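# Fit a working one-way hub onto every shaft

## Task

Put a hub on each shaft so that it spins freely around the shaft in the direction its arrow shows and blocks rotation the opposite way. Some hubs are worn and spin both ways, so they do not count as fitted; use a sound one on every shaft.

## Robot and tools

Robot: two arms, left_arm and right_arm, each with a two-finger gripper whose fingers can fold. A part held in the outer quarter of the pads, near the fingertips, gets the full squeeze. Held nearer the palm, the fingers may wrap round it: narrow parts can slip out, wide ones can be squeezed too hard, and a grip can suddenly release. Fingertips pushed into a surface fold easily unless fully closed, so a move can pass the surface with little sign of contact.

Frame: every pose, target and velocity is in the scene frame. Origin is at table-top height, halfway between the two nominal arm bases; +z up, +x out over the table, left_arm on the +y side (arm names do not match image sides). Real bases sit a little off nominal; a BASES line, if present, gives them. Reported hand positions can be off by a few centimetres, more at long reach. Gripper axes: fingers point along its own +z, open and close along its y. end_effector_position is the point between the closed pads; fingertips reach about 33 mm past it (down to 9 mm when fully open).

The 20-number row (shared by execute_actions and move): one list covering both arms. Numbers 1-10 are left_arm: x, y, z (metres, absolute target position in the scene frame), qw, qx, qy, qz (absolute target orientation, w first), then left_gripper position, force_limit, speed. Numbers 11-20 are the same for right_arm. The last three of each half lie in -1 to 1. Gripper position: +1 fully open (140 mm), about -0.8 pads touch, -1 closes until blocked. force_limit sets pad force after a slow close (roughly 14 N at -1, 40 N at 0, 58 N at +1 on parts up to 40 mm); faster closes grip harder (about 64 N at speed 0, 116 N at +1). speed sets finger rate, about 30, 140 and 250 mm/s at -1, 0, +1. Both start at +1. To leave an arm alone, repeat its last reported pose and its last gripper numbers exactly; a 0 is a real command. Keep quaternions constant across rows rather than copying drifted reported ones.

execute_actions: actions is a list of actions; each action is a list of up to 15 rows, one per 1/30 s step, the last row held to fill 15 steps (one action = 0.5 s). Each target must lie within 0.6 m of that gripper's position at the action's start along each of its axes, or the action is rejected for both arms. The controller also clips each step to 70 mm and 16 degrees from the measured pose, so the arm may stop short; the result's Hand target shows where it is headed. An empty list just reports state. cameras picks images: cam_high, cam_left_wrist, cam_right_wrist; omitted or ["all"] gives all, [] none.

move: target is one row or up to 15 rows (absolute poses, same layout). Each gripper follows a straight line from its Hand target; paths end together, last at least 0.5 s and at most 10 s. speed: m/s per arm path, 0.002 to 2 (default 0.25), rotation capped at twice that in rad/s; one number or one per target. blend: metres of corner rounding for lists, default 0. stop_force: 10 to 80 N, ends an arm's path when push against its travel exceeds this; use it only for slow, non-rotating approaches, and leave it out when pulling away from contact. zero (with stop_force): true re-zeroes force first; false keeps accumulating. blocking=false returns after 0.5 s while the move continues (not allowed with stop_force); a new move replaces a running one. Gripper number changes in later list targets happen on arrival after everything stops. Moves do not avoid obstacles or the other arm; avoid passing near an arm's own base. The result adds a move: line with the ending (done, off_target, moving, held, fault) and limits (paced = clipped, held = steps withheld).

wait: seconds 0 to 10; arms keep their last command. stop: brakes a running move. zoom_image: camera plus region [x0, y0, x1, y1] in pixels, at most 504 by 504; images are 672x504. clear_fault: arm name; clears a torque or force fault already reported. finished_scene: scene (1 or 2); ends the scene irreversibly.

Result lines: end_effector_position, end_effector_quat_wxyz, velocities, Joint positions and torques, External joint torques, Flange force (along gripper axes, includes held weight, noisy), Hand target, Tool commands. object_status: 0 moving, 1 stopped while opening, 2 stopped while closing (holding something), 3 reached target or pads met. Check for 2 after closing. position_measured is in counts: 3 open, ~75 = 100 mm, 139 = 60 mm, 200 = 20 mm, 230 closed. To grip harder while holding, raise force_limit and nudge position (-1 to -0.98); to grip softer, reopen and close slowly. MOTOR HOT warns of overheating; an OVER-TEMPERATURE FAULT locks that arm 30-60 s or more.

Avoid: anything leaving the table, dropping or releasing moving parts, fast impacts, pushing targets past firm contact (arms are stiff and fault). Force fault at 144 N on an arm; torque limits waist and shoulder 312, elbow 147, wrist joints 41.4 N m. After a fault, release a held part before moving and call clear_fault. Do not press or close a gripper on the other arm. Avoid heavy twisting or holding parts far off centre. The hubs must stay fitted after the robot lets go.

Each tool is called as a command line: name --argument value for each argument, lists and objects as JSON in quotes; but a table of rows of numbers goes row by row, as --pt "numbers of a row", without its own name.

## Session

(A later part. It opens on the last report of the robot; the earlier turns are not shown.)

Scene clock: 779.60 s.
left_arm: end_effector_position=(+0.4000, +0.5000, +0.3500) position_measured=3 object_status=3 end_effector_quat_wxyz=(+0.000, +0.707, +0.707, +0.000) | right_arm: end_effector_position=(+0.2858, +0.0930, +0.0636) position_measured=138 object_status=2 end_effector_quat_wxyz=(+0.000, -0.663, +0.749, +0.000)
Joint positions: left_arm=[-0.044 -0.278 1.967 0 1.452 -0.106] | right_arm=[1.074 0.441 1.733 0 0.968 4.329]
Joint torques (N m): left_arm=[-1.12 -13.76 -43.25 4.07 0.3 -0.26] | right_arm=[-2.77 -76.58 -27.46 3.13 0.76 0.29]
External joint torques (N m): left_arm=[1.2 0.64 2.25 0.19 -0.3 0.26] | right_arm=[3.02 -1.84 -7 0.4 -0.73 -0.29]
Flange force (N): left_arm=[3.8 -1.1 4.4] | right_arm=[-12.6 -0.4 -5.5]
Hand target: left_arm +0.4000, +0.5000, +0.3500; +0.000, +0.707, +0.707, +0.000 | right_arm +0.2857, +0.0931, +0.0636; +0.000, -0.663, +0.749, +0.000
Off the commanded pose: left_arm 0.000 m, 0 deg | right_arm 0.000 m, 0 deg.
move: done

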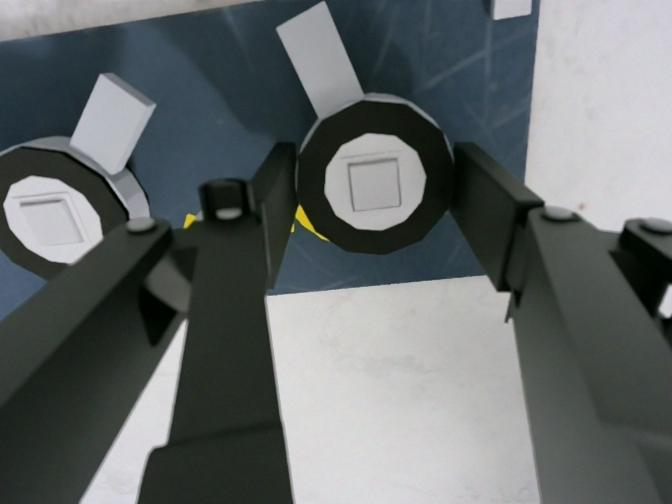

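execute_actions --actions '[[[0.4,0.5,0.35,0,0.7071,0.7071,0,1,1,1,0.2857,0.0931,0.0636,0,0.6626,-0.749,0,0.17,-1,-1]],[[0.4,0.5,0.35,0,0.7071,0.7071,0,1,1,1,0.2857,0.0931,0.0636,0,0.6626,-0.749,0,0.17,-1,-1]],[[0.4,0.5,0.35,0,0.7071,0.7071,0,1,1,1,0.2857,0.0931,0.0636,0,0.6626,-0.749,0,-1,0,-1]],[[0.4,0.5,0.35,0,0.7071,0.7071,0,1,1,1,0.2857,0.0931,0.0636,0,0.6626,-0.749,0,-1,0,-1]],[[0.4,0.5,0.35,0,0.7071,0.7071,0,1,1,1,0.2857,0.0931,0.0636,0,0.6626,-0.749,0,-1,0,-1]]]' --cameras '[]'

move --pt "0.4 0.5 0.35 0 0.7071 0.7071 0 1 1 1 0.2857 0.0931 0.115 0 0.6626 -0.749 0 -1 0 -1" --pt "0.4 0.5 0.35 0 0.7071 0.7071 0 1 1 1 0.41 -0.06 0.125 0 0.6626 -0.749 0 -1 0 -1" --pt "0.4 0.5 0.35 0 0.7071 0.7071 0 1 1 1 0.41 -0.06 0.047 0 0.6626 -0.749 0 -1 0 -1" --speed '[0.03,0.15,0.06]' --blend '[0.01,0.01,0]' --cameras '["cam_right_wrist"]'

move --target '[0.4,0.5,0.35,0,0.7071,0.7071,0,1,1,1,0.41,-0.06,0.036,0,0.6626,-0.749,0,-1,0,-1]' --speed 0.01 --stop_force 10 --cameras '[]'

execute_actions --actions '[[[0.4,0.5,0.35,0,0.7071,0.7071,0,1,1,1,0.41,-0.06,0.042,0,0.6626,-0.749,0,0.3,-1,-0.8]],[[0.4,0.5,0.35,0,0.7071,0.7071,0,1,1,1,0.41,-0.06,0.042,0,0.6626,-0.749,0,0.3,-1,-0.8]]]' --cameras '[]'

move --pt "0.4 0.5 0.35 0 0.7071 0.7071 0 1 1 1 0.41 -0.06 0.12 0 0.6626 -0.749 0 0.3 -1 -0.8" --pt "0.4 0.5 0.35 0 0.7071 0.7071 0 1 1 1 0.466 -0.187 0.2 0 0.7071 -0.7071 0 0.3 -1 -0.8" --speed '[0.1,0.2]' --blend '[0.01,0]' --cameras '["cam_right_wrist"]'

zoom_image --camera "cam_right_wrist" --region '[324, 70, 424, 160]'

Scene clock: 822.03 s.
left_arm: end_effector_position=(+0.4000, +0.5000, +0.3500) position_measured=3 object_status=3 end_effector_quat_wxyz=(+0.000, +0.707, +0.707, +0.000) | right_arm: end_effector_position=(+0.2857, +0.0931, +0.0636) position_measured=140 object_status=2 end_effector_quat_wxyz=(+0.000, -0.663, +0.749, +0.000)
Joint positions: left_arm=[-0.044 -0.278 1.967 0 1.452 -0.106] | right_arm=[1.075 0.441 1.733 0 0.968 4.329]
Joint torques (N m): left_arm=[-1.17 -13.81 -42.72 4.13 0.33 -0.28] | right_arm=[2.15 -70.71 -25.72 5.07 -0.35 0.46]
External joint torques (N m): left_arm=[1.3 0.48 1.65 0.13 -0.33 0.28] | right_arm=[-2.04 -7.77 -8.79 -1.53 0.38 -0.46]
External joint torques at the end of the 1st action: left_arm=[1.71 0.22 1.92 0.16 -0.32 0.26] | right_arm=[2.77 2.23 -2.49 0.59 0.43 -0.51]
External joint torques at the end of the 2nd action: left_arm=[1.86 -0.3 1.97 0.1 -0.32 0.27] | right_arm=[3.18 1.68 -2.61 0.58 0.4 -0.51]
External joint torques at the end of the 3rd action: left_arm=[1.71 0.13 1.82 0.16 -0.32 0.3] | right_arm=[3.28 2.03 -2.77 0.63 0.33 -0.5]
External joint torques at the end of the 4th action: left_arm=[0.87 0.05 1.99 0.09 -0.37 0.2] | right_arm=[-1.05 -7.97 -7.96 -1.16 0.86 -0.46]
Flange force (N): left_arm=[4.1 -0.5 3.5] | right_arm=[-6.7 -6.0 -14.1]
Flange force at the end of the 1st action (N): left_arm=[5.1 -1.2 3.8] | right_arm=[-9.3 0.1 -0.4]
Flange force at the end of the 2nd action (N): left_arm=[5.6 -2.2 3.8] | right_arm=[-9.0 0.7 -1.0]
Flange force at the end of the 3rd action (N): left_arm=[5.2 -1.2 3.6] | right_arm=[-9.8 0.6 -0.6]
Flange force at the end of the 4th action (N): left_arm=[2.8 -1.8 4.0] | right_arm=[-5.7 -4.2 -14.5]
Hand target: left_arm +0.4000, +0.5000, +0.3500; +0.000, +0.707, +0.707, +0.000 | right_arm +0.2857, +0.0931, +0.0636; +0.000, -0.663, +0.749, +0.000
Off the commanded pose: left_arm 0.000 m, 0 deg | right_arm 0.000 m, 0 deg.

Scene clock: 826.73 s.
left_arm: end_effector_position=(+0.4000, +0.5000, +0.3500) position_measured=3 object_status=3 end_effector_quat_wxyz=(+0.000, +0.707, +0.707, +0.000) | right_arm: end_effector_position=(+0.4100, -0.0600, +0.0470) position_measured=140 object_status=2 end_effector_quat_wxyz=(+0.000, -0.663, +0.749, +0.000)
Joint positions: left_arm=[-0.044 -0.278 1.967 0 1.452 -0.106] | right_arm=[0.799 0.38 1.864 0 0.897 4.053]
Joint torques (N m): left_arm=[-1.97 -13.31 -42.81 4.14 0.38 -0.27] | right_arm=[-2.68 -74.49 -32.18 2.79 -0.35 0.55]
External joint torques (N m): left_arm=[2.14 -0.2 1.78 0.12 -0.37 0.27] | right_arm=[3.03 3.35 -0.6 0.57 0.38 -0.55]
Flange force (N): left_arm=[6.3 -1.6 3.6] | right_arm=[-7.1 -0.4 2.5]
Hand target: left_arm +0.4000, +0.5000, +0.3500; +0.000, +0.707, +0.707, +0.000 | right_arm +0.4100, -0.0600, +0.0470; +0.000, -0.663, +0.749, +0.000
Off the commanded pose: left_arm 0.000 m, 0 deg | right_arm 0.000 m, 0 deg.
move: done

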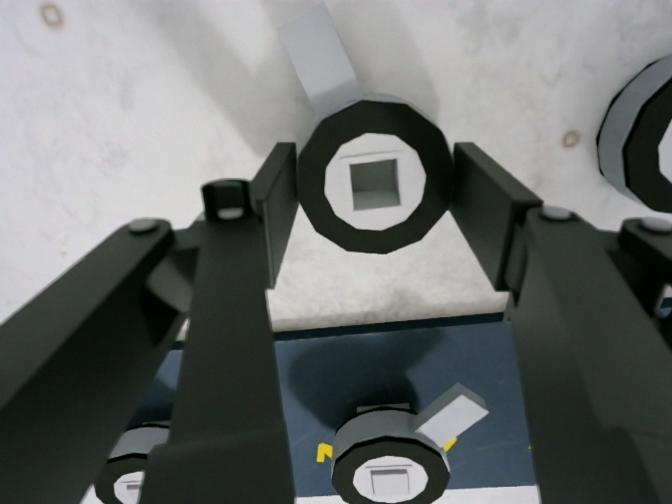

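Scene clock: 827.93 s.
left_arm: end_effector_position=(+0.4000, +0.5000, +0.3500) position_measured=3 object_status=3 end_effector_quat_wxyz=(+0.000, +0.707, +0.707, +0.000) | right_arm: end_effector_position=(+0.4100, -0.0600, +0.0413) position_measured=140 object_status=2 end_effector_quat_wxyz=(+0.000, -0.663, +0.749, +0.000)
Joint positions: left_arm=[-0.044 -0.278 1.967 0 1.452 -0.106] | right_arm=[0.799 0.386 1.868 0 0.887 4.053]
Joint torques (N m): left_arm=[-0.89 -13.41 -42.93 4.15 0.38 -0.26] | right_arm=[-2.94 -60.2 -23.76 2.77 -1.77 0.49]
External joint torques (N m): left_arm=[1.07 -0.23 1.74 0.13 -0.38 0.26] | right_arm=[3.04 -11.2 -8.75 0.55 1.79 -0.49]
Flange force (N): left_arm=[3.5 -1.9 3.6] | right_arm=[-5.8 0.6 -20.9]
Hand target: left_arm +0.4000, +0.5000, +0.3500; +0.000, +0.707, +0.707, +0.000 | right_arm +0.4100, -0.0600, +0.0413; +0.000, -0.663, +0.749, +0.000
Off the commanded pose: left_arm 0.000 m, 0 deg | right_arm 0.005 m, 0 deg.
move: contact (right_arm)

Scene clock: 829.13 s.
left_arm: end_effector_position=(+0.4000, +0.5000, +0.3500) position_measured=3 object_status=3 end_effector_quat_wxyz=(+0.000, +0.707, +0.707, +0.000) | right_arm: end_effector_position=(+0.4100, -0.0600, +0.0420) position_measured=91 object_status=3 end_effector_quat_wxyz=(+0.000, -0.663, +0.749, +0.000)
Joint positions: left_arm=[-0.044 -0.278 1.967 0 1.452 -0.106] | right_arm=[0.799 0.386 1.868 0 0.889 4.053]
Joint torques (N m): left_arm=[-1.77 -12.72 -43 4.1 0.36 -0.22] | right_arm=[-2.93 -73.49 -29.83 2.7 -0.35 0.5]
External joint torques (N m): left_arm=[1.87 -0.65 1.91 0.17 -0.35 0.22] | right_arm=[3.37 2.04 -2.65 0.62 0.38 -0.5]
External joint torques at the end of the 1st action: left_arm=[0.99 0.26 1.87 0.14 -0.29 0.27] | right_arm=[2.93 2.04 -2.5 0.53 0.38 -0.56]
Flange force (N): left_arm=[5.4 -2.7 3.7] | right_arm=[-9.4 -1.3 -0.3]
Flange force at the end of the 1st action (N): left_arm=[3.3 -1.3 3.7] | right_arm=[-8.7 -1.7 -0.2]
Hand target: left_arm +0.4000, +0.5000, +0.3500; +0.000, +0.707, +0.707, +0.000 | right_arm +0.4100, -0.0600, +0.0420; +0.000, -0.663, +0.749, +0.000
Off the commanded pose: left_arm 0.000 m, 0 deg | right_arm 0.000 m, 0 deg.

Scene clock: 831.20 s.
left_arm: end_effector_position=(+0.4000, +0.5000, +0.3500) position_measured=3 object_status=3 end_effector_quat_wxyz=(+0.000, +0.707, +0.707, +0.000) | right_arm: end_effector_position=(+0.4660, -0.1870, +0.2000) position_measured=91 object_status=3 end_effector_quat_wxyz=(+0.000, +0.707, -0.707, +0.000)
Joint positions: left_arm=[-0.044 -0.278 1.967 0 1.452 -0.106] | right_arm=[0.591 0.183 1.811 0 1.147 3.723]
Joint torques (N m): left_arm=[-1.45 -13.33 -42.94 4.17 0.39 -0.27] | right_arm=[-4.4 -59.35 -35.41 3.23 -0.38 0.83]
External joint torques (N m): left_arm=[1.6 -0.1 1.85 0.1 -0.39 0.27] | right_arm=[4.52 2.37 -2.7 0.66 0.4 -0.83]
Flange force (N): left_arm=[4.9 -1.7 3.8] | right_arm=[-10.1 -3.7 -2.1]
Hand target: left_arm +0.4000, +0.5000, +0.3500; +0.000, +0.707, +0.707, +0.000 | right_arm +0.4660, -0.1870, +0.2000; +0.000, +0.707, -0.707, +0.000
Off the commanded pose: left_arm 0.000 m, 0 deg | right_arm 0.000 m, 0 deg.
move: done

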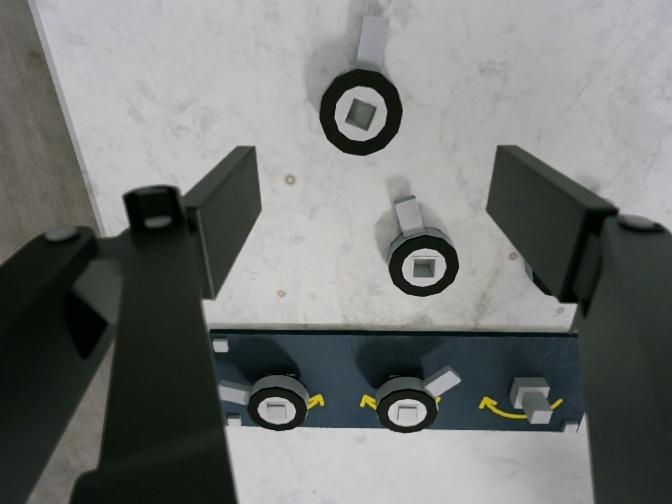

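Scaled by 5.040 from the camera's image (finer frame: 960x720).

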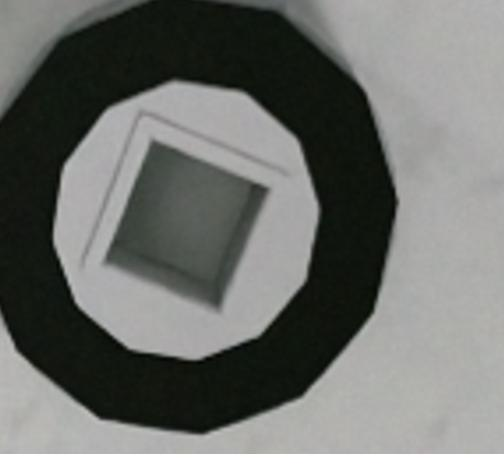

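move --target '[0.4,0.5,0.35,0,0.7071,0.7071,0,1,1,1,0.4675,-0.189,0.06,0,0.5592,-0.829,0,0.3,-1,-0.8]' --speed 0.15 --cameras '["cam_right_wrist"]'

zoom_image --camera "cam_right_wrist" --region '[290, 90, 470, 240]'

Scene clock: 846.70 s.
left_arm: end_effector_position=(+0.4000, +0.5000, +0.3500) position_measured=3 object_status=3 end_effector_quat_wxyz=(+0.000, +0.707, +0.707, +0.000) | right_arm: end_effector_position=(+0.4676, -0.1891, +0.0600) position_measured=91 object_status=3 end_effector_quat_wxyz=(+0.000, -0.559, +0.829, +0.000)
Joint positions: left_arm=[-0.044 -0.278 1.967 0 1.452 -0.106] | right_arm=[0.587 0.307 1.942 0 0.892 4.103]
Joint torques (N m): left_arm=[-2.37 -13.41 -42.9 4.1 0.28 -0.26] | right_arm=[-2.95 -66.35 -29.9 2.76 -0.16 0.53]
External joint torques (N m): left_arm=[2.53 -0.07 1.83 0.17 -0.28 0.26] | right_arm=[3.3 2.51 -2.66 0.58 0.19 -0.53]
Flange force (N): left_arm=[7.2 -1.4 3.5] | right_arm=[-9.9 -0.9 0.4]
Hand target: left_arm +0.4000, +0.5000, +0.3500; +0.000, +0.707, +0.707, +0.000 | right_arm +0.4675, -0.1890, +0.0600; +0.000, -0.559, +0.829, +0.000
Off the commanded pose: left_arm 0.000 m, 0 deg | right_arm 0.000 m, 0 deg.
move: done

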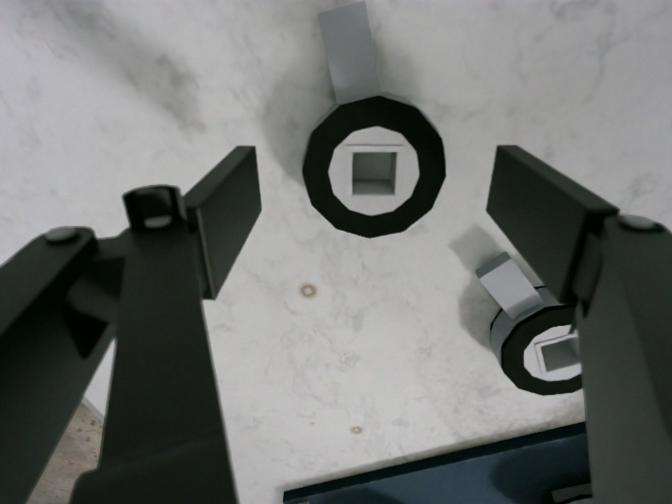

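Scaled by 2.800 from the camera's image (finer frame: 960x720).

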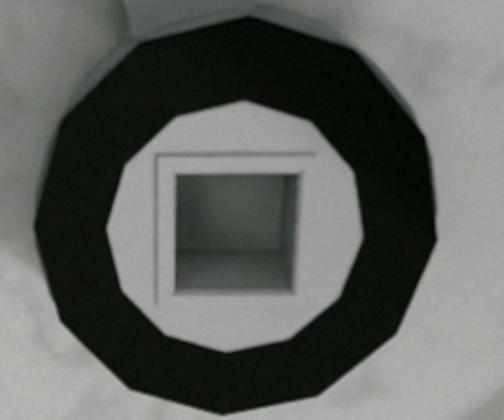

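move --target '[0.4,0.5,0.35,0,0.7071,0.7071,0,1,1,1,0.4679,-0.1881,0.041,0,0.5592,-0.829,0,0.3,-1,-0.8]' --speed 0.06 --cameras '[]'

execute_actions --actions '[[[0.4,0.5,0.35,0,0.7071,0.7071,0,1,1,1,0.4679,-0.1881,0.041,0,0.5592,-0.829,0,-1,0,-1]],[[0.4,0.5,0.35,0,0.7071,0.7071,0,1,1,1,0.4679,-0.1881,0.041,0,0.5592,-0.829,0,-1,0,-1]],[[0.4,0.5,0.35,0,0.7071,0.7071,0,1,1,1,0.4679,-0.1881,0.041,0,0.5592,-0.829,0,-1,0,-1]],[[0.4,0.5,0.35,0,0.7071,0.7071,0,1,1,1,0.4679,-0.1881,0.041,0,0.5592,-0.829,0,-0.98,1,-1]]]' --cameras '[]'

move --pt "0.4 0.5 0.35 0 0.7071 0.7071 0 1 1 1 0.4679 -0.1881 0.135 0 0.5592 -0.829 0 -0.98 1 -1" --pt "0.4 0.5 0.35 0 0.7071 0.7071 0 1 1 1 0.2857 0.0931 0.135 0 0.7009 -0.7133 0 -0.98 1 -1" --pt "0.4 0.5 0.35 0 0.7071 0.7071 0 1 1 1 0.2857 0.0931 0.0905 0 0.7009 -0.7133 0 -0.98 1 -1" --speed '[0.1,0.2,0.06]' --blend '[0.01,0.01,0]' --cameras '["cam_right_wrist"]'

zoom_image --camera "cam_right_wrist" --region '[345, 160, 405, 220]'

Scene clock: 875.87 s.
left_arm: end_effector_position=(+0.4000, +0.5000, +0.3500) position_measured=3 object_status=3 end_effector_quat_wxyz=(+0.000, +0.707, +0.707, +0.000) | right_arm: end_effector_position=(+0.4679, -0.1881, +0.0410) position_measured=91 object_status=3 end_effector_quat_wxyz=(+0.000, -0.559, +0.829, +0.000)
Joint positions: left_arm=[-0.044 -0.278 1.967 0 1.452 -0.106] | right_arm=[0.588 0.329 1.954 0 0.858 4.104]
Joint torques (N m): left_arm=[-1.77 -13.35 -42.8 4.07 0.35 -0.31] | right_arm=[-3.17 -66.44 -28.8 2.66 -0.16 0.54]
External joint torques (N m): left_arm=[1.88 0.16 1.8 0.19 -0.34 0.31] | right_arm=[3.46 1.25 -2.86 0.58 0.19 -0.54]
Flange force (N): left_arm=[5.7 -1.1 3.7] | right_arm=[-8.9 0.0 -0.9]
Hand target: left_arm +0.4000, +0.5000, +0.3500; +0.000, +0.707, +0.707, +0.000 | right_arm +0.4679, -0.1881, +0.0410; +0.000, -0.559, +0.829, +0.000
Off the commanded pose: left_arm 0.000 m, 0 deg | right_arm 0.000 m, 0 deg.
move: done

Scene clock: 878.07 s.
left_arm: end_effector_position=(+0.4000, +0.5000, +0.3500) position_measured=3 object_status=3 end_effector_quat_wxyz=(+0.000, +0.707, +0.707, +0.000) | right_arm: end_effector_position=(+0.4679, -0.1881, +0.0410) position_measured=141 object_status=2 end_effector_quat_wxyz=(+0.000, -0.559, +0.829, +0.000)
Joint positions: left_arm=[-0.044 -0.278 1.967 0 1.452 -0.106] | right_arm=[0.588 0.329 1.954 0 0.858 4.104]
Joint torques (N m): left_arm=[-1.73 -13.26 -42.78 4.15 0.25 -0.22] | right_arm=[-2.81 -52.48 -22.01 2.86 -2.02 0.49]
External joint torques (N m): left_arm=[1.89 -0.16 1.74 0.12 -0.25 0.22] | right_arm=[3.04 -12.6 -9.59 0.37 2.05 -0.49]
External joint torques at the end of the 1st action: left_arm=[2.51 -0.14 1.53 0.18 -0.21 0.27] | right_arm=[2.78 1.99 -2.65 0.62 0.41 -0.52]
External joint torques at the end of the 2nd action: left_arm=[0.92 0.61 1.98 0.15 -0.37 0.31] | right_arm=[3.53 1.86 -1.94 0.35 0.22 -0.51]
External joint torques at the end of the 3rd action: left_arm=[1.57 0.59 1.92 0.13 -0.34 0.29] | right_arm=[3.14 -8.1 -7.28 0.47 1.71 -0.49]
Flange force (N): left_arm=[5.5 -1.7 3.3] | right_arm=[-5.2 1.6 -24.7]
Flange force at the end of the 1st action (N): left_arm=[7.2 -1.2 2.9] | right_arm=[-8.9 -1.2 -0.3]
Flange force at the end of the 2nd action (N): left_arm=[3.2 -0.8 4.1] | right_arm=[-8.2 0.6 0.4]
Flange force at the end of the 3rd action (N): left_arm=[4.8 -0.6 3.9] | right_arm=[-6.3 1.1 -17.3]
Hand target: left_arm +0.4000, +0.5000, +0.3500; +0.000, +0.707, +0.707, +0.000 | right_arm +0.4679, -0.1881, +0.0410; +0.000, -0.559, +0.829, +0.000
Off the commanded pose: left_arm 0.000 m, 0 deg | right_arm 0.000 m, 0 deg.

Scene clock: 881.80 s.
left_arm: end_effector_position=(+0.4000, +0.5000, +0.3500) position_measured=3 object_status=3 end_effector_quat_wxyz=(+0.000, +0.707, +0.707, +0.000) | right_arm: end_effector_position=(+0.2857, +0.0931, +0.0905) position_measured=141 object_status=2 end_effector_quat_wxyz=(+0.000, +0.701, -0.713, +0.000)
Joint positions: left_arm=[-0.044 -0.278 1.967 0 1.452 -0.106] | right_arm=[1.075 0.417 1.713 0 1.012 4.224]
Joint torques (N m): left_arm=[-1.56 -13.74 -42.7 4.12 0.36 -0.32] | right_arm=[-3.22 -81.51 -34.64 3.08 -0.43 0.55]
External joint torques (N m): left_arm=[1.68 0.4 1.6 0.15 -0.36 0.32] | right_arm=[3.38 4.16 -0.92 0.56 0.46 -0.55]
Flange force (N): left_arm=[5.2 -0.5 3.4] | right_arm=[-9.1 0.0 2.1]
Hand target: left_arm +0.4000, +0.5000, +0.3500; +0.000, +0.707, +0.707, +0.000 | right_arm +0.2857, +0.0931, +0.0905; +0.000, +0.701, -0.713, +0.000
Off the commanded pose: left_arm 0.000 m, 0 deg | right_arm 0.000 m, 0 deg.
move: done

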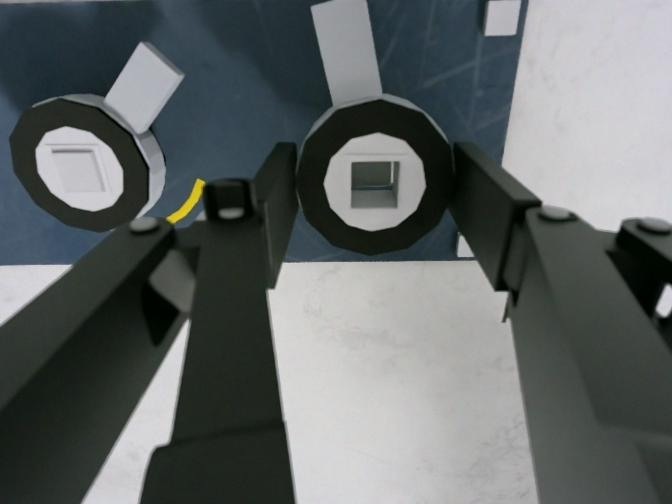

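Scaled by 8.400 from the camera's image (finer frame: 960x720).

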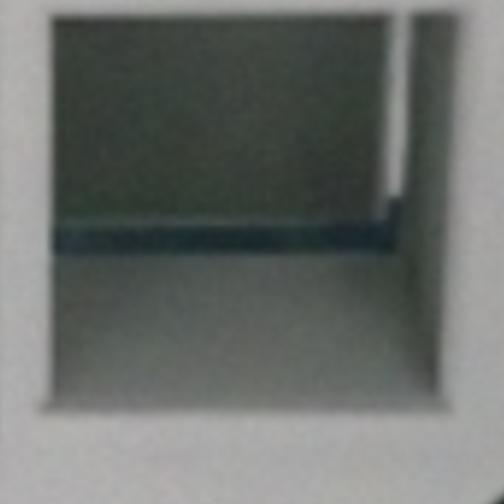

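move --target '[0.4,0.5,0.35,0,0.7071,0.7071,0,1,1,1,0.2857,0.0931,0.07,0,0.7009,-0.7133,0,-0.98,1,-1]' --speed 0.01 --stop_force 10 --cameras '[]'

move --target '[0.4,0.5,0.35,0,0.7071,0.7071,0,1,1,1,0.2857,0.0931,0.052,0,0.7009,-0.7133,0,-0.98,1,-1]' --speed 0.006 --stop_force 14 --cameras '["cam_right_wrist"]'

execute_actions --actions '[[[0.4,0.5,0.35,0,0.7071,0.7071,0,1,1,1,0.2857,0.0931,0.0635,0,0.7009,-0.7133,0,0.17,-1,-1]],[[0.4,0.5,0.35,0,0.7071,0.7071,0,1,1,1,0.2857,0.0931,0.0635,0,0.7009,-0.7133,0,0.17,-1,-1]],[[0.4,0.5,0.35,0,0.7071,0.7071,0,1,1,1,0.2857,0.0931,0.0635,0,0.7009,-0.7133,0,-1,-1,-1]],[[0.4,0.5,0.35,0,0.7071,0.7071,0,1,1,1,0.2857,0.0931,0.0635,0,0.7009,-0.7133,0,-1,-1,-1]],[[0.4,0.5,0.35,0,0.7071,0.7071,0,1,1,1,0.2857,0.0931,0.0635,0,0.7009,-0.7133,0,-1,-1,-1]]]' --cameras '[]'

move --target '[0.4,0.5,0.35,0,0.7071,0.7071,0,1,1,1,0.2857,0.0931,0.0635,0,0.8141,-0.5807,0,-1,-1,-1]' --speed 0.1 --cameras '["cam_right_wrist"]'

move --target '[0.4,0.5,0.35,0,0.7071,0.7071,0,1,1,1,0.2857,0.0931,0.0635,0,0.6626,-0.749,0,-1,-1,-1]' --speed 0.1 --cameras '["cam_right_wrist"]'

Scene clock: 906.07 s.
left_arm: end_effector_position=(+0.4000, +0.5000, +0.3500) position_measured=3 object_status=3 end_effector_quat_wxyz=(+0.000, +0.707, +0.707, +0.000) | right_arm: end_effector_position=(+0.2857, +0.0931, +0.0700) position_measured=141 object_status=2 end_effector_quat_wxyz=(+0.000, +0.701, -0.713, +0.000)
Joint positions: left_arm=[-0.044 -0.278 1.967 0 1.452 -0.106] | right_arm=[1.075 0.435 1.728 0 0.978 4.224]
Joint torques (N m): left_arm=[-1.8 -13.6 -42.92 4.06 0.29 -0.16] | right_arm=[2.44 -81.55 -30.79 5.07 1.03 0.49]
External joint torques (N m): left_arm=[1.91 0.4 1.93 0.2 -0.29 0.16] | right_arm=[-1.92 3.34 -3.91 -1.51 -1 -0.49]
Flange force (N): left_arm=[5.4 -0.9 3.8] | right_arm=[-9.4 -8.1 1.8]
Hand target: left_arm +0.4000, +0.5000, +0.3500; +0.000, +0.707, +0.707, +0.000 | right_arm +0.2857, +0.0931, +0.0700; +0.000, +0.701, -0.713, +0.000
Off the commanded pose: left_arm 0.000 m, 0 deg | right_arm 0.000 m, 0 deg.
move: done

Scene clock: 907.80 s.
left_arm: end_effector_position=(+0.4000, +0.5000, +0.3500) position_measured=3 object_status=3 end_effector_quat_wxyz=(+0.000, +0.707, +0.707, +0.000) | right_arm: end_effector_position=(+0.2857, +0.0931, +0.0634) position_measured=141 object_status=2 end_effector_quat_wxyz=(+0.000, +0.701, -0.713, +0.000)
Joint positions: left_arm=[-0.044 -0.278 1.967 0 1.452 -0.106] | right_arm=[1.075 0.441 1.733 0 0.967 4.224]
Joint torques (N m): left_arm=[-2.01 -13.04 -43.12 4.17 0.29 -0.34] | right_arm=[1.98 -64.41 -23.35 4.94 -1.36 0.57]
External joint torques (N m): left_arm=[2.22 -0.81 2.04 0.1 -0.28 0.34] | right_arm=[-1.92 -14.06 -11.13 -1.41 1.39 -0.57]
Flange force (N): left_arm=[6.7 -3.0 3.7] | right_arm=[-3.6 -5.5 -23.2]
Hand target: left_arm +0.4000, +0.5000, +0.3500; +0.000, +0.707, +0.707, +0.000 | right_arm +0.2857, +0.0931, +0.0634; +0.000, +0.701, -0.713, +0.000
Off the commanded pose: left_arm 0.000 m, 0 deg | right_arm 0.011 m, 0 deg.
move: contact (right_arm)

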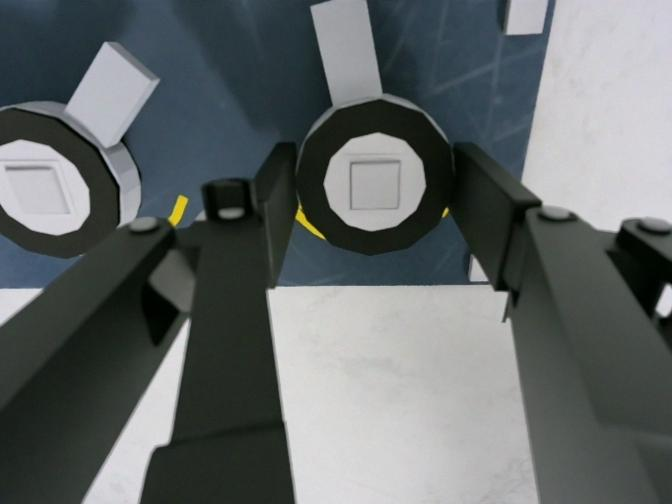

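Scene clock: 910.50 s.
left_arm: end_effector_position=(+0.4000, +0.5000, +0.3500) position_measured=3 object_status=3 end_effector_quat_wxyz=(+0.000, +0.707, +0.707, +0.000) | right_arm: end_effector_position=(+0.2857, +0.0931, +0.0635) position_measured=138 object_status=2 end_effector_quat_wxyz=(+0.000, +0.701, -0.713, +0.000)
Joint positions: left_arm=[-0.044 -0.278 1.967 0 1.452 -0.106] | right_arm=[1.075 0.441 1.733 0 0.968 4.224]
Joint torques (N m): left_arm=[-1.74 -12.99 -42.7 4.17 0.26 -0.25] | right_arm=[2.18 -78.48 -29.59 4.86 0.21 0.45]
External joint torques (N m): left_arm=[1.89 -0.42 1.69 0.09 -0.25 0.25] | right_arm=[-1.91 0.02 -4.89 -1.33 -0.18 -0.45]
External joint torques at the end of the 1st action: left_arm=[1.77 0.76 1.9 0.11 -0.33 0.24] | right_arm=[3.23 1.81 -2.71 0.63 0.4 -0.52]
External joint torques at the end of the 2nd action: left_arm=[1.75 0.54 1.64 0.01 -0.27 0.24] | right_arm=[3.1 2.13 -2.6 0.59 0.37 -0.5]
External joint torques at the end of the 3rd action: left_arm=[1.91 0.44 1.98 0.07 -0.28 0.2] | right_arm=[3.16 1.53 -2.44 0.61 0.38 -0.5]
External joint torques at the end of the 4th action: left_arm=[1.9 -0.41 1.8 0.16 -0.34 0.25] | right_arm=[-1.66 -0.33 -4.84 -1.39 -0.18 -0.43]
Flange force (N): left_arm=[5.6 -2.0 3.2] | right_arm=[-7.8 -7.2 -3.2]
Flange force at the end of the 1st action (N): left_arm=[5.2 -0.3 3.9] | right_arm=[-9.4 -0.3 -0.9]
Flange force at the end of the 2nd action (N): left_arm=[5.1 -0.4 3.3] | right_arm=[-9.5 -0.5 -0.5]
Flange force at the end of the 3rd action (N): left_arm=[5.5 -0.9 3.9] | right_arm=[-8.5 0.0 -0.9]
Flange force at the end of the 4th action (N): left_arm=[5.6 -2.1 3.5] | right_arm=[-7.4 -6.7 -3.5]
Hand target: left_arm +0.4000, +0.5000, +0.3500; +0.000, +0.707, +0.707, +0.000 | right_arm +0.2857, +0.0931, +0.0635; +0.000, +0.701, -0.713, +0.000
Off the commanded pose: left_arm 0.000 m, 0 deg | right_arm 0.000 m, 0 deg.

Scene clock: 912.67 s.
left_arm: end_effector_position=(+0.4000, +0.5000, +0.3500) position_measured=3 object_status=3 end_effector_quat_wxyz=(+0.000, +0.707, +0.707, +0.000) | right_arm: end_effector_position=(+0.2856, +0.0932, +0.0635) position_measured=138 object_status=2 end_effector_quat_wxyz=(+0.000, +0.814, -0.581, +0.000)
Joint positions: left_arm=[-0.044 -0.278 1.967 0 1.452 -0.106] | right_arm=[1.075 0.441 1.733 0 0.967 3.875]
Joint torques (N m): left_arm=[-1.41 -13.73 -43.03 4.15 0.33 -0.24] | right_arm=[6.05 -77.13 -27.58 6.51 1.01 0.24]
External joint torques (N m): left_arm=[1.54 0.44 1.97 0.12 -0.33 0.24] | right_arm=[-6.04 -1.42 -6.96 -2.98 -0.99 -0.24]
Flange force (N): left_arm=[4.6 -1.0 4.0] | right_arm=[-2.1 -14.4 -4.6]
Hand target: left_arm +0.4000, +0.5000, +0.3500; +0.000, +0.707, +0.707, +0.000 | right_arm +0.2857, +0.0931, +0.0635; +0.000, +0.814, -0.581, +0.000
Off the commanded pose: left_arm 0.000 m, 0 deg | right_arm 0.000 m, 0 deg.
move: done

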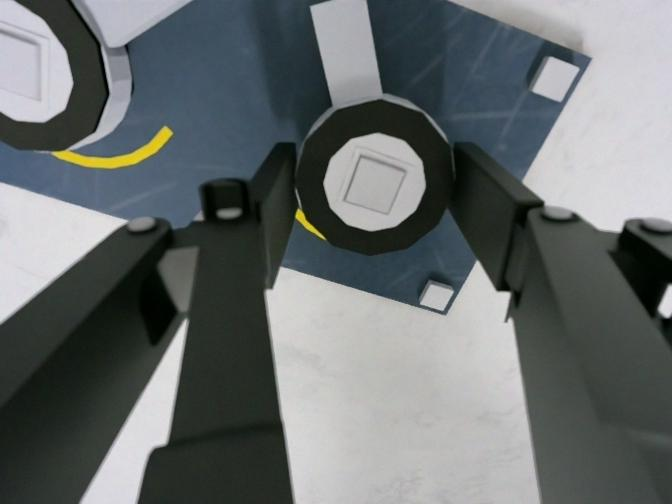

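Scene clock: 915.37 s.
left_arm: end_effector_position=(+0.4000, +0.5000, +0.3500) position_measured=3 object_status=3 end_effector_quat_wxyz=(+0.000, +0.707, +0.707, +0.000) | right_arm: end_effector_position=(+0.2858, +0.0930, +0.0635) position_measured=138 object_status=2 end_effector_quat_wxyz=(+0.000, -0.663, +0.749, +0.000)
Joint positions: left_arm=[-0.044 -0.278 1.967 0 1.452 -0.106] | right_arm=[1.074 0.441 1.733 0 0.968 4.329]
Joint torques (N m): left_arm=[-1.77 -13.93 -43.08 4.22 0.32 -0.27] | right_arm=[-1.81 -76.33 -26.42 3.36 1.01 0.75]
External joint torques (N m): left_arm=[1.9 0.53 2.04 0.05 -0.31 0.27] | right_arm=[2.01 -2.11 -8.05 0.17 -0.98 -0.75]
Flange force (N): left_arm=[5.6 -0.8 4.1] | right_arm=[-13.4 -2.8 -6.1]
Hand target: left_arm +0.4000, +0.5000, +0.3500; +0.000, +0.707, +0.707, +0.000 | right_arm +0.2857, +0.0931, +0.0635; +0.000, -0.663, +0.749, +0.000
Off the commanded pose: left_arm 0.000 m, 0 deg | right_arm 0.000 m, 0 deg.
move: done

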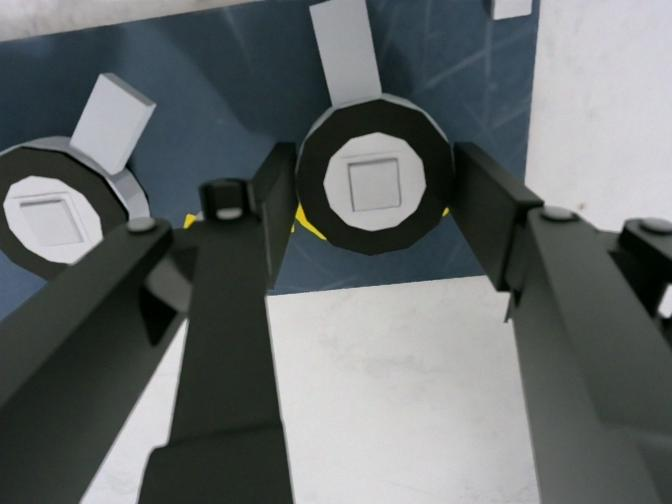

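move --target '[0.4,0.5,0.35,0,0.7071,0.7071,0,1,1,1,0.2857,0.0931,0.0635,0,0.9063,-0.4226,0,-1,-1,-1]' --speed 0.12 --cameras '["cam_right_wrist"]'

move --target '[0.4,0.5,0.35,0,0.7071,0.7071,0,1,1,1,0.2857,0.0931,0.0635,0,0.342,-0.9397,0,-1,-1,-1]' --speed 0.12 --cameras '["cam_right_wrist"]'

Scene clock: 939.10 s.
left_arm: end_effector_position=(+0.4000, +0.5000, +0.3500) position_measured=3 object_status=3 end_effector_quat_wxyz=(+0.000, +0.707, +0.707, +0.000) | right_arm: end_effector_position=(+0.2856, +0.0932, +0.0635) position_measured=138 object_status=2 end_effector_quat_wxyz=(+0.000, +0.906, -0.423, +0.000)
Joint positions: left_arm=[-0.044 -0.278 1.967 0 1.452 -0.106] | right_arm=[1.075 0.441 1.733 0 0.967 3.509]
Joint torques (N m): left_arm=[-1.19 -13.52 -42.71 4.19 0.29 -0.16] | right_arm=[4.93 -76.5 -26.05 5.74 1.97 0.72]
External joint torques (N m): left_arm=[1.34 0.12 1.65 0.08 -0.28 0.16] | right_arm=[-4.74 -1.95 -8.42 -2.23 -1.96 -0.72]
Flange force (N): left_arm=[3.9 -1.2 3.3] | right_arm=[1.5 -15.3 -4.6]
Hand target: left_arm +0.4000, +0.5000, +0.3500; +0.000, +0.707, +0.707, +0.000 | right_arm +0.2857, +0.0931, +0.0635; +0.000, +0.906, -0.423, +0.000
Off the commanded pose: left_arm 0.000 m, 0 deg | right_arm 0.000 m, 0 deg.
move: done

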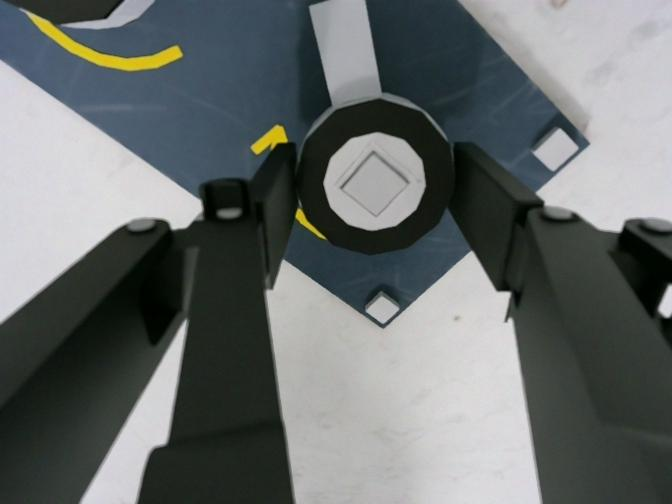

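Scene clock: 946.07 s.
left_arm: end_effector_position=(+0.4000, +0.5000, +0.3500) position_measured=3 object_status=3 end_effector_quat_wxyz=(+0.000, +0.707, +0.707, +0.000) | right_arm: end_effector_position=(+0.2858, +0.0930, +0.0635) position_measured=138 object_status=2 end_effector_quat_wxyz=(+0.000, -0.342, +0.940, +0.000)
Joint positions: left_arm=[-0.044 -0.278 1.967 0 1.452 -0.106] | right_arm=[1.074 0.441 1.733 0 0.967 5.079]
Joint torques (N m): left_arm=[-1.29 -13.7 -42.79 4.12 0.29 -0.28] | right_arm=[-3.25 -76.52 -26.13 2.42 1.57 0.42]
External joint torques (N m): left_arm=[1.44 0.27 1.67 0.15 -0.29 0.28] | right_arm=[3.56 -1.98 -8.38 1.15 -1.54 -0.42]
Flange force (N): left_arm=[4.5 -0.9 3.4] | right_arm=[-11.2 9.7 -5.3]
Hand target: left_arm +0.4000, +0.5000, +0.3500; +0.000, +0.707, +0.707, +0.000 | right_arm +0.2857, +0.0931, +0.0635; +0.000, -0.342, +0.940, +0.000
Off the commanded pose: left_arm 0.000 m, 0 deg | right_arm 0.000 m, 0 deg.
move: done

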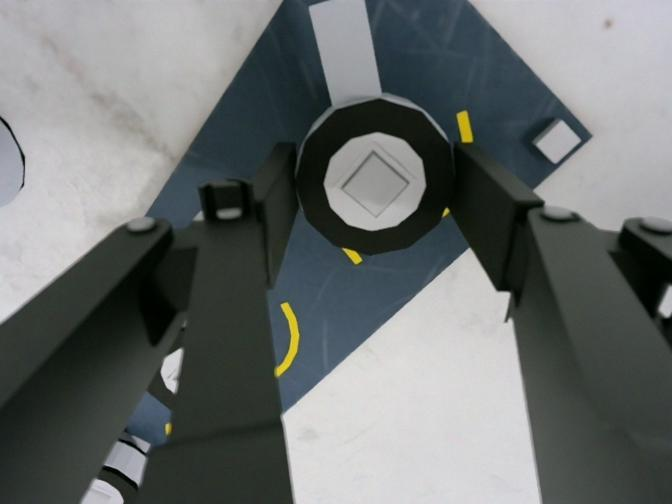

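execute_actions --actions '[[[0.4,0.5,0.35,0,0.7071,0.7071,0,1,1,1,0.2857,0.0931,0.0636,0,0.342,-0.9397,0,0.17,-1,-1]],[[0.4,0.5,0.35,0,0.7071,0.7071,0,1,1,1,0.2857,0.0931,0.0636,0,0.342,-0.9397,0,0.17,-1,-1]],[[0.4,0.5,0.35,0,0.7071,0.7071,0,1,1,1,0.2857,0.0931,0.0636,0,0.342,-0.9397,0,-1,0,-1]],[[0.4,0.5,0.35,0,0.7071,0.7071,0,1,1,1,0.2857,0.0931,0.0636,0,0.342,-0.9397,0,-1,0,-1]],[[0.4,0.5,0.35,0,0.7071,0.7071,0,1,1,1,0.2857,0.0931,0.0636,0,0.342,-0.9397,0,-1,0,-1]]]' --cameras '[]'

move --pt "0.4 0.5 0.35 0 0.7071 0.7071 0 1 1 1 0.2857 0.0931 0.115 0 0.342 -0.9397 0 -1 0 -1" --pt "0.4 0.5 0.35 0 0.7071 0.7071 0 1 1 1 0.4679 -0.1881 0.125 0 0.5299 -0.848 0 -1 0 -1" --pt "0.4 0.5 0.35 0 0.7071 0.7071 0 1 1 1 0.4679 -0.1881 0.047 0 0.5299 -0.848 0 -1 0 -1" --speed '[0.03,0.2,0.06]' --blend '[0.01,0.01,0]' --cameras '["cam_right_wrist"]'

move --target '[0.4,0.5,0.35,0,0.7071,0.7071,0,1,1,1,0.4679,-0.1881,0.036,0,0.5299,-0.848,0,-1,0,-1]' --speed 0.01 --stop_force 10 --cameras '[]'

execute_actions --actions '[[[0.4,0.5,0.35,0,0.7071,0.7071,0,1,1,1,0.4679,-0.1881,0.042,0,0.5299,-0.848,0,0.3,-1,-0.8]],[[0.4,0.5,0.35,0,0.7071,0.7071,0,1,1,1,0.4679,-0.1881,0.042,0,0.5299,-0.848,0,0.3,-1,-0.8]]]' --cameras '[]'

move --pt "0.4 0.5 0.35 0 0.7071 0.7071 0 1 1 1 0.4679 -0.1881 0.12 0 0.5299 -0.848 0 0.3 -1 -0.8" --pt "0.4 0.5 0.35 0 0.7071 0.7071 0 1 1 1 0.2857 -0.06 0.13 0 0.7009 -0.7133 0 0.3 -1 -0.8" --pt "0.4 0.5 0.35 0 0.7071 0.7071 0 1 1 1 0.2857 -0.06 0.06 0 0.7009 -0.7133 0 0.3 -1 -0.8" --speed '[0.1,0.2,0.1]' --blend '[0.01,0.01,0]' --cameras '["cam_right_wrist"]'

zoom_image --camera "cam_right_wrist" --region '[290, 90, 470, 240]'

Scene clock: 1044.83 s.
left_arm: end_effector_position=(+0.4000, +0.5000, +0.3500) position_measured=3 object_status=3 end_effector_quat_wxyz=(+0.000, +0.707, +0.707, +0.000) | right_arm: end_effector_position=(+0.2857, +0.0931, +0.0636) position_measured=140 object_status=2 end_effector_quat_wxyz=(+0.000, -0.342, +0.940, +0.000)
Joint positions: left_arm=[-0.044 -0.278 1.967 0 1.452 -0.106] | right_arm=[1.075 0.441 1.733 0 0.968 5.08]
Joint torques (N m): left_arm=[-1.33 -13.9 -42.93 4.17 0.33 -0.18] | right_arm=[-2.02 -72.6 -28.37 3.53 -1.27 0.52]
External joint torques (N m): left_arm=[1.35 0.98 1.93 0.09 -0.34 0.18] | right_arm=[2.27 -5.99 -6.18 0.06 1.3 -0.52]
External joint torques at the end of the 1st action: left_arm=[1.6 -0.05 1.99 0.12 -0.33 0.25] | right_arm=[3.45 2.01 -2.45 0.58 0.4 -0.45]
External joint torques at the end of the 2nd action: left_arm=[1.43 -0.32 1.55 0.16 -0.29 0.26] | right_arm=[3.5 1.9 -2.61 0.55 0.34 -0.5]
External joint torques at the end of the 3rd action: left_arm=[2 0.27 1.79 0.13 -0.35 0.26] | right_arm=[3.32 1.65 -2.73 0.63 0.4 -0.49]
External joint torques at the end of the 4th action: left_arm=[1.19 -0.01 1.67 0.16 -0.26 0.25] | right_arm=[1.88 -5.39 -5.76 0.11 1.21 -0.44]
Flange force (N): left_arm=[4.0 0.0 4.0] | right_arm=[-4.7 4.7 -12.1]
Flange force at the end of the 1st action (N): left_arm=[4.8 -1.8 3.9] | right_arm=[-6.0 7.2 -0.5]
Flange force at the end of the 2nd action (N): left_arm=[4.4 -1.8 3.0] | right_arm=[-6.2 7.2 -0.6]
Flange force at the end of the 3rd action (N): left_arm=[5.9 -0.9 3.7] | right_arm=[-6.2 7.0 -1.1]
Flange force at the end of the 4th action (N): left_arm=[3.7 -1.5 3.3] | right_arm=[-4.7 4.2 -11.1]
Hand target: left_arm +0.4000, +0.5000, +0.3500; +0.000, +0.707, +0.707, +0.000 | right_arm +0.2857, +0.0931, +0.0636; +0.000, -0.342, +0.940, +0.000
Off the commanded pose: left_arm 0.000 m, 0 deg | right_arm 0.000 m, 0 deg.

Scene clock: 1049.90 s.
left_arm: end_effector_position=(+0.4000, +0.5000, +0.3500) position_measured=3 object_status=3 end_effector_quat_wxyz=(+0.000, +0.707, +0.707, +0.000) | right_arm: end_effector_position=(+0.4679, -0.1881, +0.0470) position_measured=140 object_status=2 end_effector_quat_wxyz=(+0.000, -0.530, +0.848, +0.000)
Joint positions: left_arm=[-0.044 -0.278 1.967 0 1.452 -0.106] | right_arm=[0.588 0.323 1.95 0 0.869 4.174]
Joint torques (N m): left_arm=[-1.47 -13.66 -42.89 4.15 0.23 -0.29] | right_arm=[-2.55 -68.5 -30.82 2.82 -0.39 0.46]
External joint torques (N m): left_arm=[1.54 0.61 1.93 0.11 -0.23 0.28] | right_arm=[2.98 3.61 -1.14 0.46 0.42 -0.46]
Flange force (N): left_arm=[4.7 -0.6 3.8] | right_arm=[-8.5 0.1 2.5]
Hand target: left_arm +0.4000, +0.5000, +0.3500; +0.000, +0.707, +0.707, +0.000 | right_arm +0.4679, -0.1881, +0.0470; +0.000, -0.530, +0.848, +0.000
Off the commanded pose: left_arm 0.000 m, 0 deg | right_arm 0.000 m, 0 deg.
move: done

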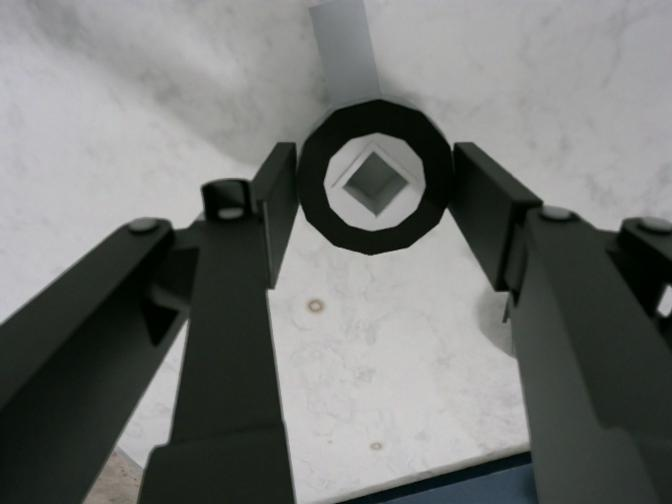

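Scene clock: 1051.10 s.
left_arm: end_effector_position=(+0.4000, +0.5000, +0.3500) position_measured=3 object_status=3 end_effector_quat_wxyz=(+0.000, +0.707, +0.707, +0.000) | right_arm: end_effector_position=(+0.4680, -0.1881, +0.0412) position_measured=140 object_status=2 end_effector_quat_wxyz=(+0.000, -0.530, +0.848, +0.000)
Joint positions: left_arm=[-0.044 -0.278 1.967 0 1.452 -0.106] | right_arm=[0.588 0.329 1.954 0 0.858 4.174]
Joint torques (N m): left_arm=[-1.16 -13.73 -42.98 4.2 0.31 -0.28] | right_arm=[-3.29 -54.78 -22.75 2.62 -1.68 0.4]
External joint torques (N m): left_arm=[1.32 0.22 1.92 0.07 -0.3 0.28] | right_arm=[3.61 -10.41 -8.87 0.62 1.71 -0.4]
Flange force (N): left_arm=[4.2 -1.3 3.8] | right_arm=[-6.7 2.3 -21.1]
Hand target: left_arm +0.4000, +0.5000, +0.3500; +0.000, +0.707, +0.707, +0.000 | right_arm +0.4679, -0.1881, +0.0412; +0.000, -0.530, +0.848, +0.000
Off the commanded pose: left_arm 0.000 m, 0 deg | right_arm 0.005 m, 0 deg.
move: contact (right_arm)

Scene clock: 1052.30 s.
left_arm: end_effector_position=(+0.4000, +0.5000, +0.3500) position_measured=3 object_status=3 end_effector_quat_wxyz=(+0.000, +0.707, +0.707, +0.000) | right_arm: end_effector_position=(+0.4679, -0.1881, +0.0420) position_measured=91 object_status=3 end_effector_quat_wxyz=(+0.000, -0.530, +0.848, +0.000)
Joint positions: left_arm=[-0.044 -0.278 1.967 0 1.452 -0.106] | right_arm=[0.588 0.328 1.954 0 0.86 4.174]
Joint torques (N m): left_arm=[-1.36 -13.22 -43.17 4.13 0.3 -0.28] | right_arm=[-2.69 -67.03 -29.07 2.69 -0.34 0.48]
External joint torques (N m): left_arm=[1.46 -0.17 2.09 0.14 -0.29 0.28] | right_arm=[2.86 1.94 -2.65 0.56 0.38 -0.48]
External joint torques at the end of the 1st action: left_arm=[1.4 0.05 1.56 0.12 -0.23 0.28] | right_arm=[2.93 1.64 -2.83 0.6 0.43 -0.47]
Flange force (N): left_arm=[4.6 -2.2 4.0] | right_arm=[-9.0 -0.4 -0.3]
Flange force at the end of the 1st action (N): left_arm=[4.4 -1.2 3.0] | right_arm=[-9.0 -0.3 -0.9]
Hand target: left_arm +0.4000, +0.5000, +0.3500; +0.000, +0.707, +0.707, +0.000 | right_arm +0.4679, -0.1881, +0.0420; +0.000, -0.530, +0.848, +0.000
Off the commanded pose: left_arm 0.000 m, 0 deg | right_arm 0.000 m, 0 deg.

Scene clock: 1055.33 s.
left_arm: end_effector_position=(+0.4000, +0.5000, +0.3500) position_measured=3 object_status=3 end_effector_quat_wxyz=(+0.000, +0.707, +0.707, +0.000) | right_arm: end_effector_position=(+0.2857, -0.0600, +0.0600) position_measured=91 object_status=3 end_effector_quat_wxyz=(+0.000, +0.701, -0.713, +0.000)
Joint positions: left_arm=[-0.044 -0.278 1.967 0 1.452 -0.106] | right_arm=[0.949 0.265 2.002 0 0.875 4.099]
Joint torques (N m): left_arm=[-1.73 -13.51 -42.72 4.09 0.29 -0.34] | right_arm=[-3.08 -61.08 -29.42 2.66 -0.41 0.48]
External joint torques (N m): left_arm=[1.76 0.65 1.8 0.16 -0.29 0.34] | right_arm=[3.24 1.85 -2.79 0.64 0.44 -0.48]
Flange force (N): left_arm=[5.4 -0.3 3.7] | right_arm=[-9.5 -0.4 -0.9]
Hand target: left_arm +0.4000, +0.5000, +0.3500; +0.000, +0.707, +0.707, +0.000 | right_arm +0.2857, -0.0600, +0.0600; +0.000, +0.701, -0.713, +0.000
Off the commanded pose: left_arm 0.000 m, 0 deg | right_arm 0.000 m, 0 deg.
move: done

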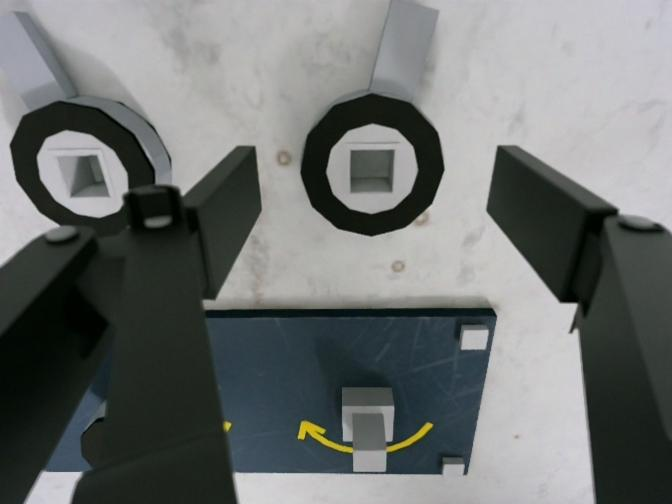

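Scaled by 2.800 from the camera's image (finer frame: 960x720).

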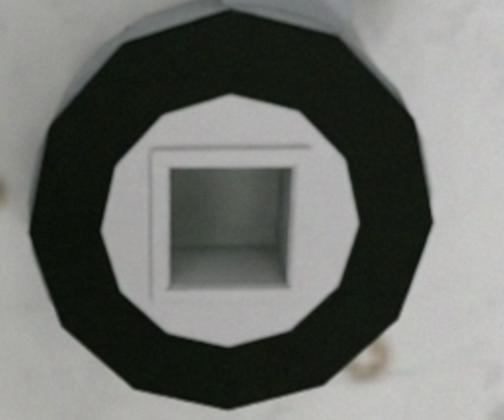

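move --target '[0.4,0.5,0.35,0,0.7071,0.7071,0,1,1,1,0.2857,-0.06,0.041,0,0.7009,-0.7133,0,0.3,-1,-0.8]' --speed 0.06 --cameras '["cam_right_wrist"]'

execute_actions --actions '[[[0.4,0.5,0.35,0,0.7071,0.7071,0,1,1,1,0.2857,-0.06,0.041,0,0.7009,-0.7133,0,-1,0,-1]],[[0.4,0.5,0.35,0,0.7071,0.7071,0,1,1,1,0.2857,-0.06,0.041,0,0.7009,-0.7133,0,-1,0,-1]],[[0.4,0.5,0.35,0,0.7071,0.7071,0,1,1,1,0.2857,-0.06,0.041,0,0.7009,-0.7133,0,-1,0,-1]],[[0.4,0.5,0.35,0,0.7071,0.7071,0,1,1,1,0.2857,-0.06,0.041,0,0.7009,-0.7133,0,-0.98,1,-1]]]' --cameras '["cam_high","cam_right_wrist"]'

Scene clock: 1103.10 s.
left_arm: end_effector_position=(+0.4000, +0.5000, +0.3500) position_measured=3 object_status=3 end_effector_quat_wxyz=(+0.000, +0.707, +0.707, +0.000) | right_arm: end_effector_position=(+0.2857, -0.0600, +0.0410) position_measured=91 object_status=3 end_effector_quat_wxyz=(+0.000, +0.701, -0.713, +0.000)
Joint positions: left_arm=[-0.044 -0.278 1.967 0 1.452 -0.106] | right_arm=[0.949 0.287 2.016 0 0.839 4.099]
Joint torques (N m): left_arm=[-1.34 -13.62 -42.9 4.19 0.33 -0.27] | right_arm=[-2.7 -63.19 -28.25 2.61 -0.37 0.51]
External joint torques (N m): left_arm=[1.43 0.5 1.87 0.07 -0.33 0.28] | right_arm=[2.84 2.75 -2.93 0.57 0.4 -0.51]
Flange force (N): left_arm=[4.4 -0.8 3.8] | right_arm=[-10.3 -1.7 0.5]
Hand target: left_arm +0.4000, +0.5000, +0.3500; +0.000, +0.707, +0.707, +0.000 | right_arm +0.2857, -0.0600, +0.0410; +0.000, +0.701, -0.713, +0.000
Off the commanded pose: left_arm 0.000 m, 0 deg | right_arm 0.000 m, 0 deg.
move: done

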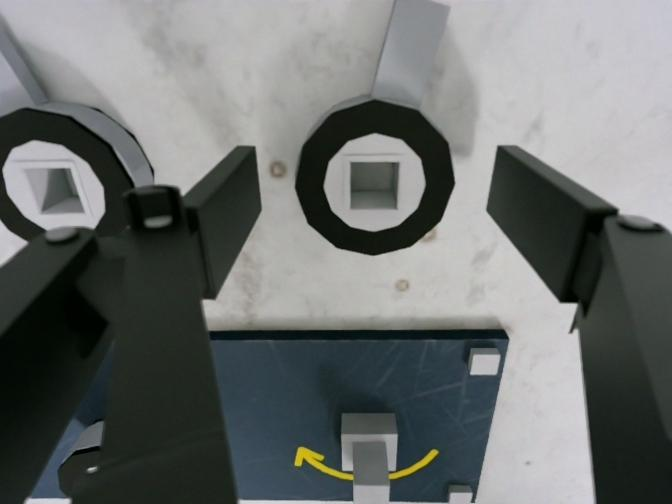

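Scene clock: 1105.30 s.
left_arm: end_effector_position=(+0.4000, +0.5000, +0.3500) position_measured=3 object_status=3 end_effector_quat_wxyz=(+0.000, +0.707, +0.707, +0.000) | right_arm: end_effector_position=(+0.2857, -0.0600, +0.0410) position_measured=141 object_status=2 end_effector_quat_wxyz=(+0.000, +0.701, -0.713, +0.000)
Joint positions: left_arm=[-0.044 -0.278 1.967 0 1.452 -0.106] | right_arm=[0.949 0.287 2.016 0 0.839 4.099]
Joint torques (N m): left_arm=[-1.59 -13.04 -42.93 4.05 0.33 -0.29] | right_arm=[-2.62 -48.12 -21.37 2.72 -2.24 0.5]
External joint torques (N m): left_arm=[1.76 -0.66 1.84 0.22 -0.32 0.29] | right_arm=[2.92 -12.22 -9.76 0.47 2.26 -0.5]
External joint torques at the end of the 1st action: left_arm=[1.58 0.04 1.78 0.13 -0.34 0.22] | right_arm=[3.4 2.34 -2.4 0.57 0.42 -0.48]
External joint torques at the end of the 2nd action: left_arm=[1.54 0.29 2.01 0.09 -0.41 0.27] | right_arm=[2.83 2.02 -2.66 0.4 0.29 -0.48]
External joint torques at the end of the 3rd action: left_arm=[1.7 -0.8 1.87 0.22 -0.37 0.25] | right_arm=[3.01 -7.51 -7.19 0.51 1.69 -0.49]
Flange force (N): left_arm=[5.4 -2.6 3.5] | right_arm=[-5.3 1.5 -25.8]
Flange force at the end of the 1st action (N): left_arm=[4.7 -1.4 3.6] | right_arm=[-9.5 -0.1 0.3]
Flange force at the end of the 2nd action (N): left_arm=[4.7 -1.2 4.2] | right_arm=[-9.0 -0.9 0.0]
Flange force at the end of the 3rd action (N): left_arm=[5.1 -2.9 3.6] | right_arm=[-6.3 1.1 -17.3]
Hand target: left_arm +0.4000, +0.5000, +0.3500; +0.000, +0.707, +0.707, +0.000 | right_arm +0.2857, -0.0600, +0.0410; +0.000, +0.701, -0.713, +0.000
Off the commanded pose: left_arm 0.000 m, 0 deg | right_arm 0.000 m, 0 deg.

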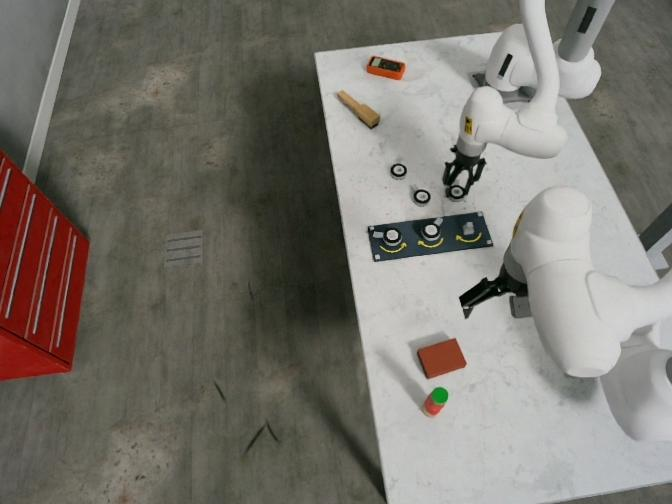

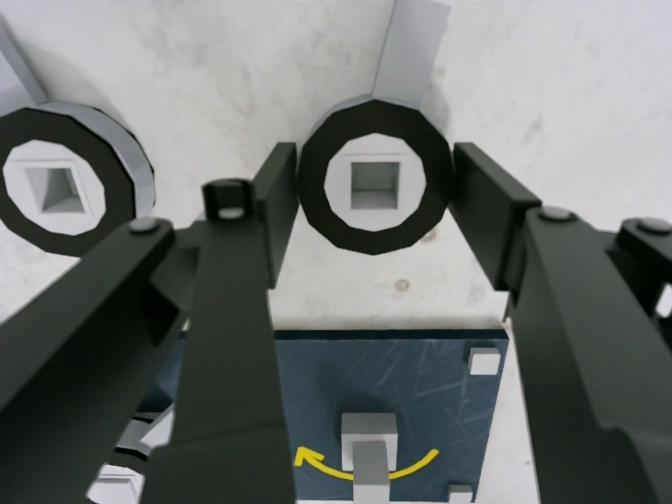

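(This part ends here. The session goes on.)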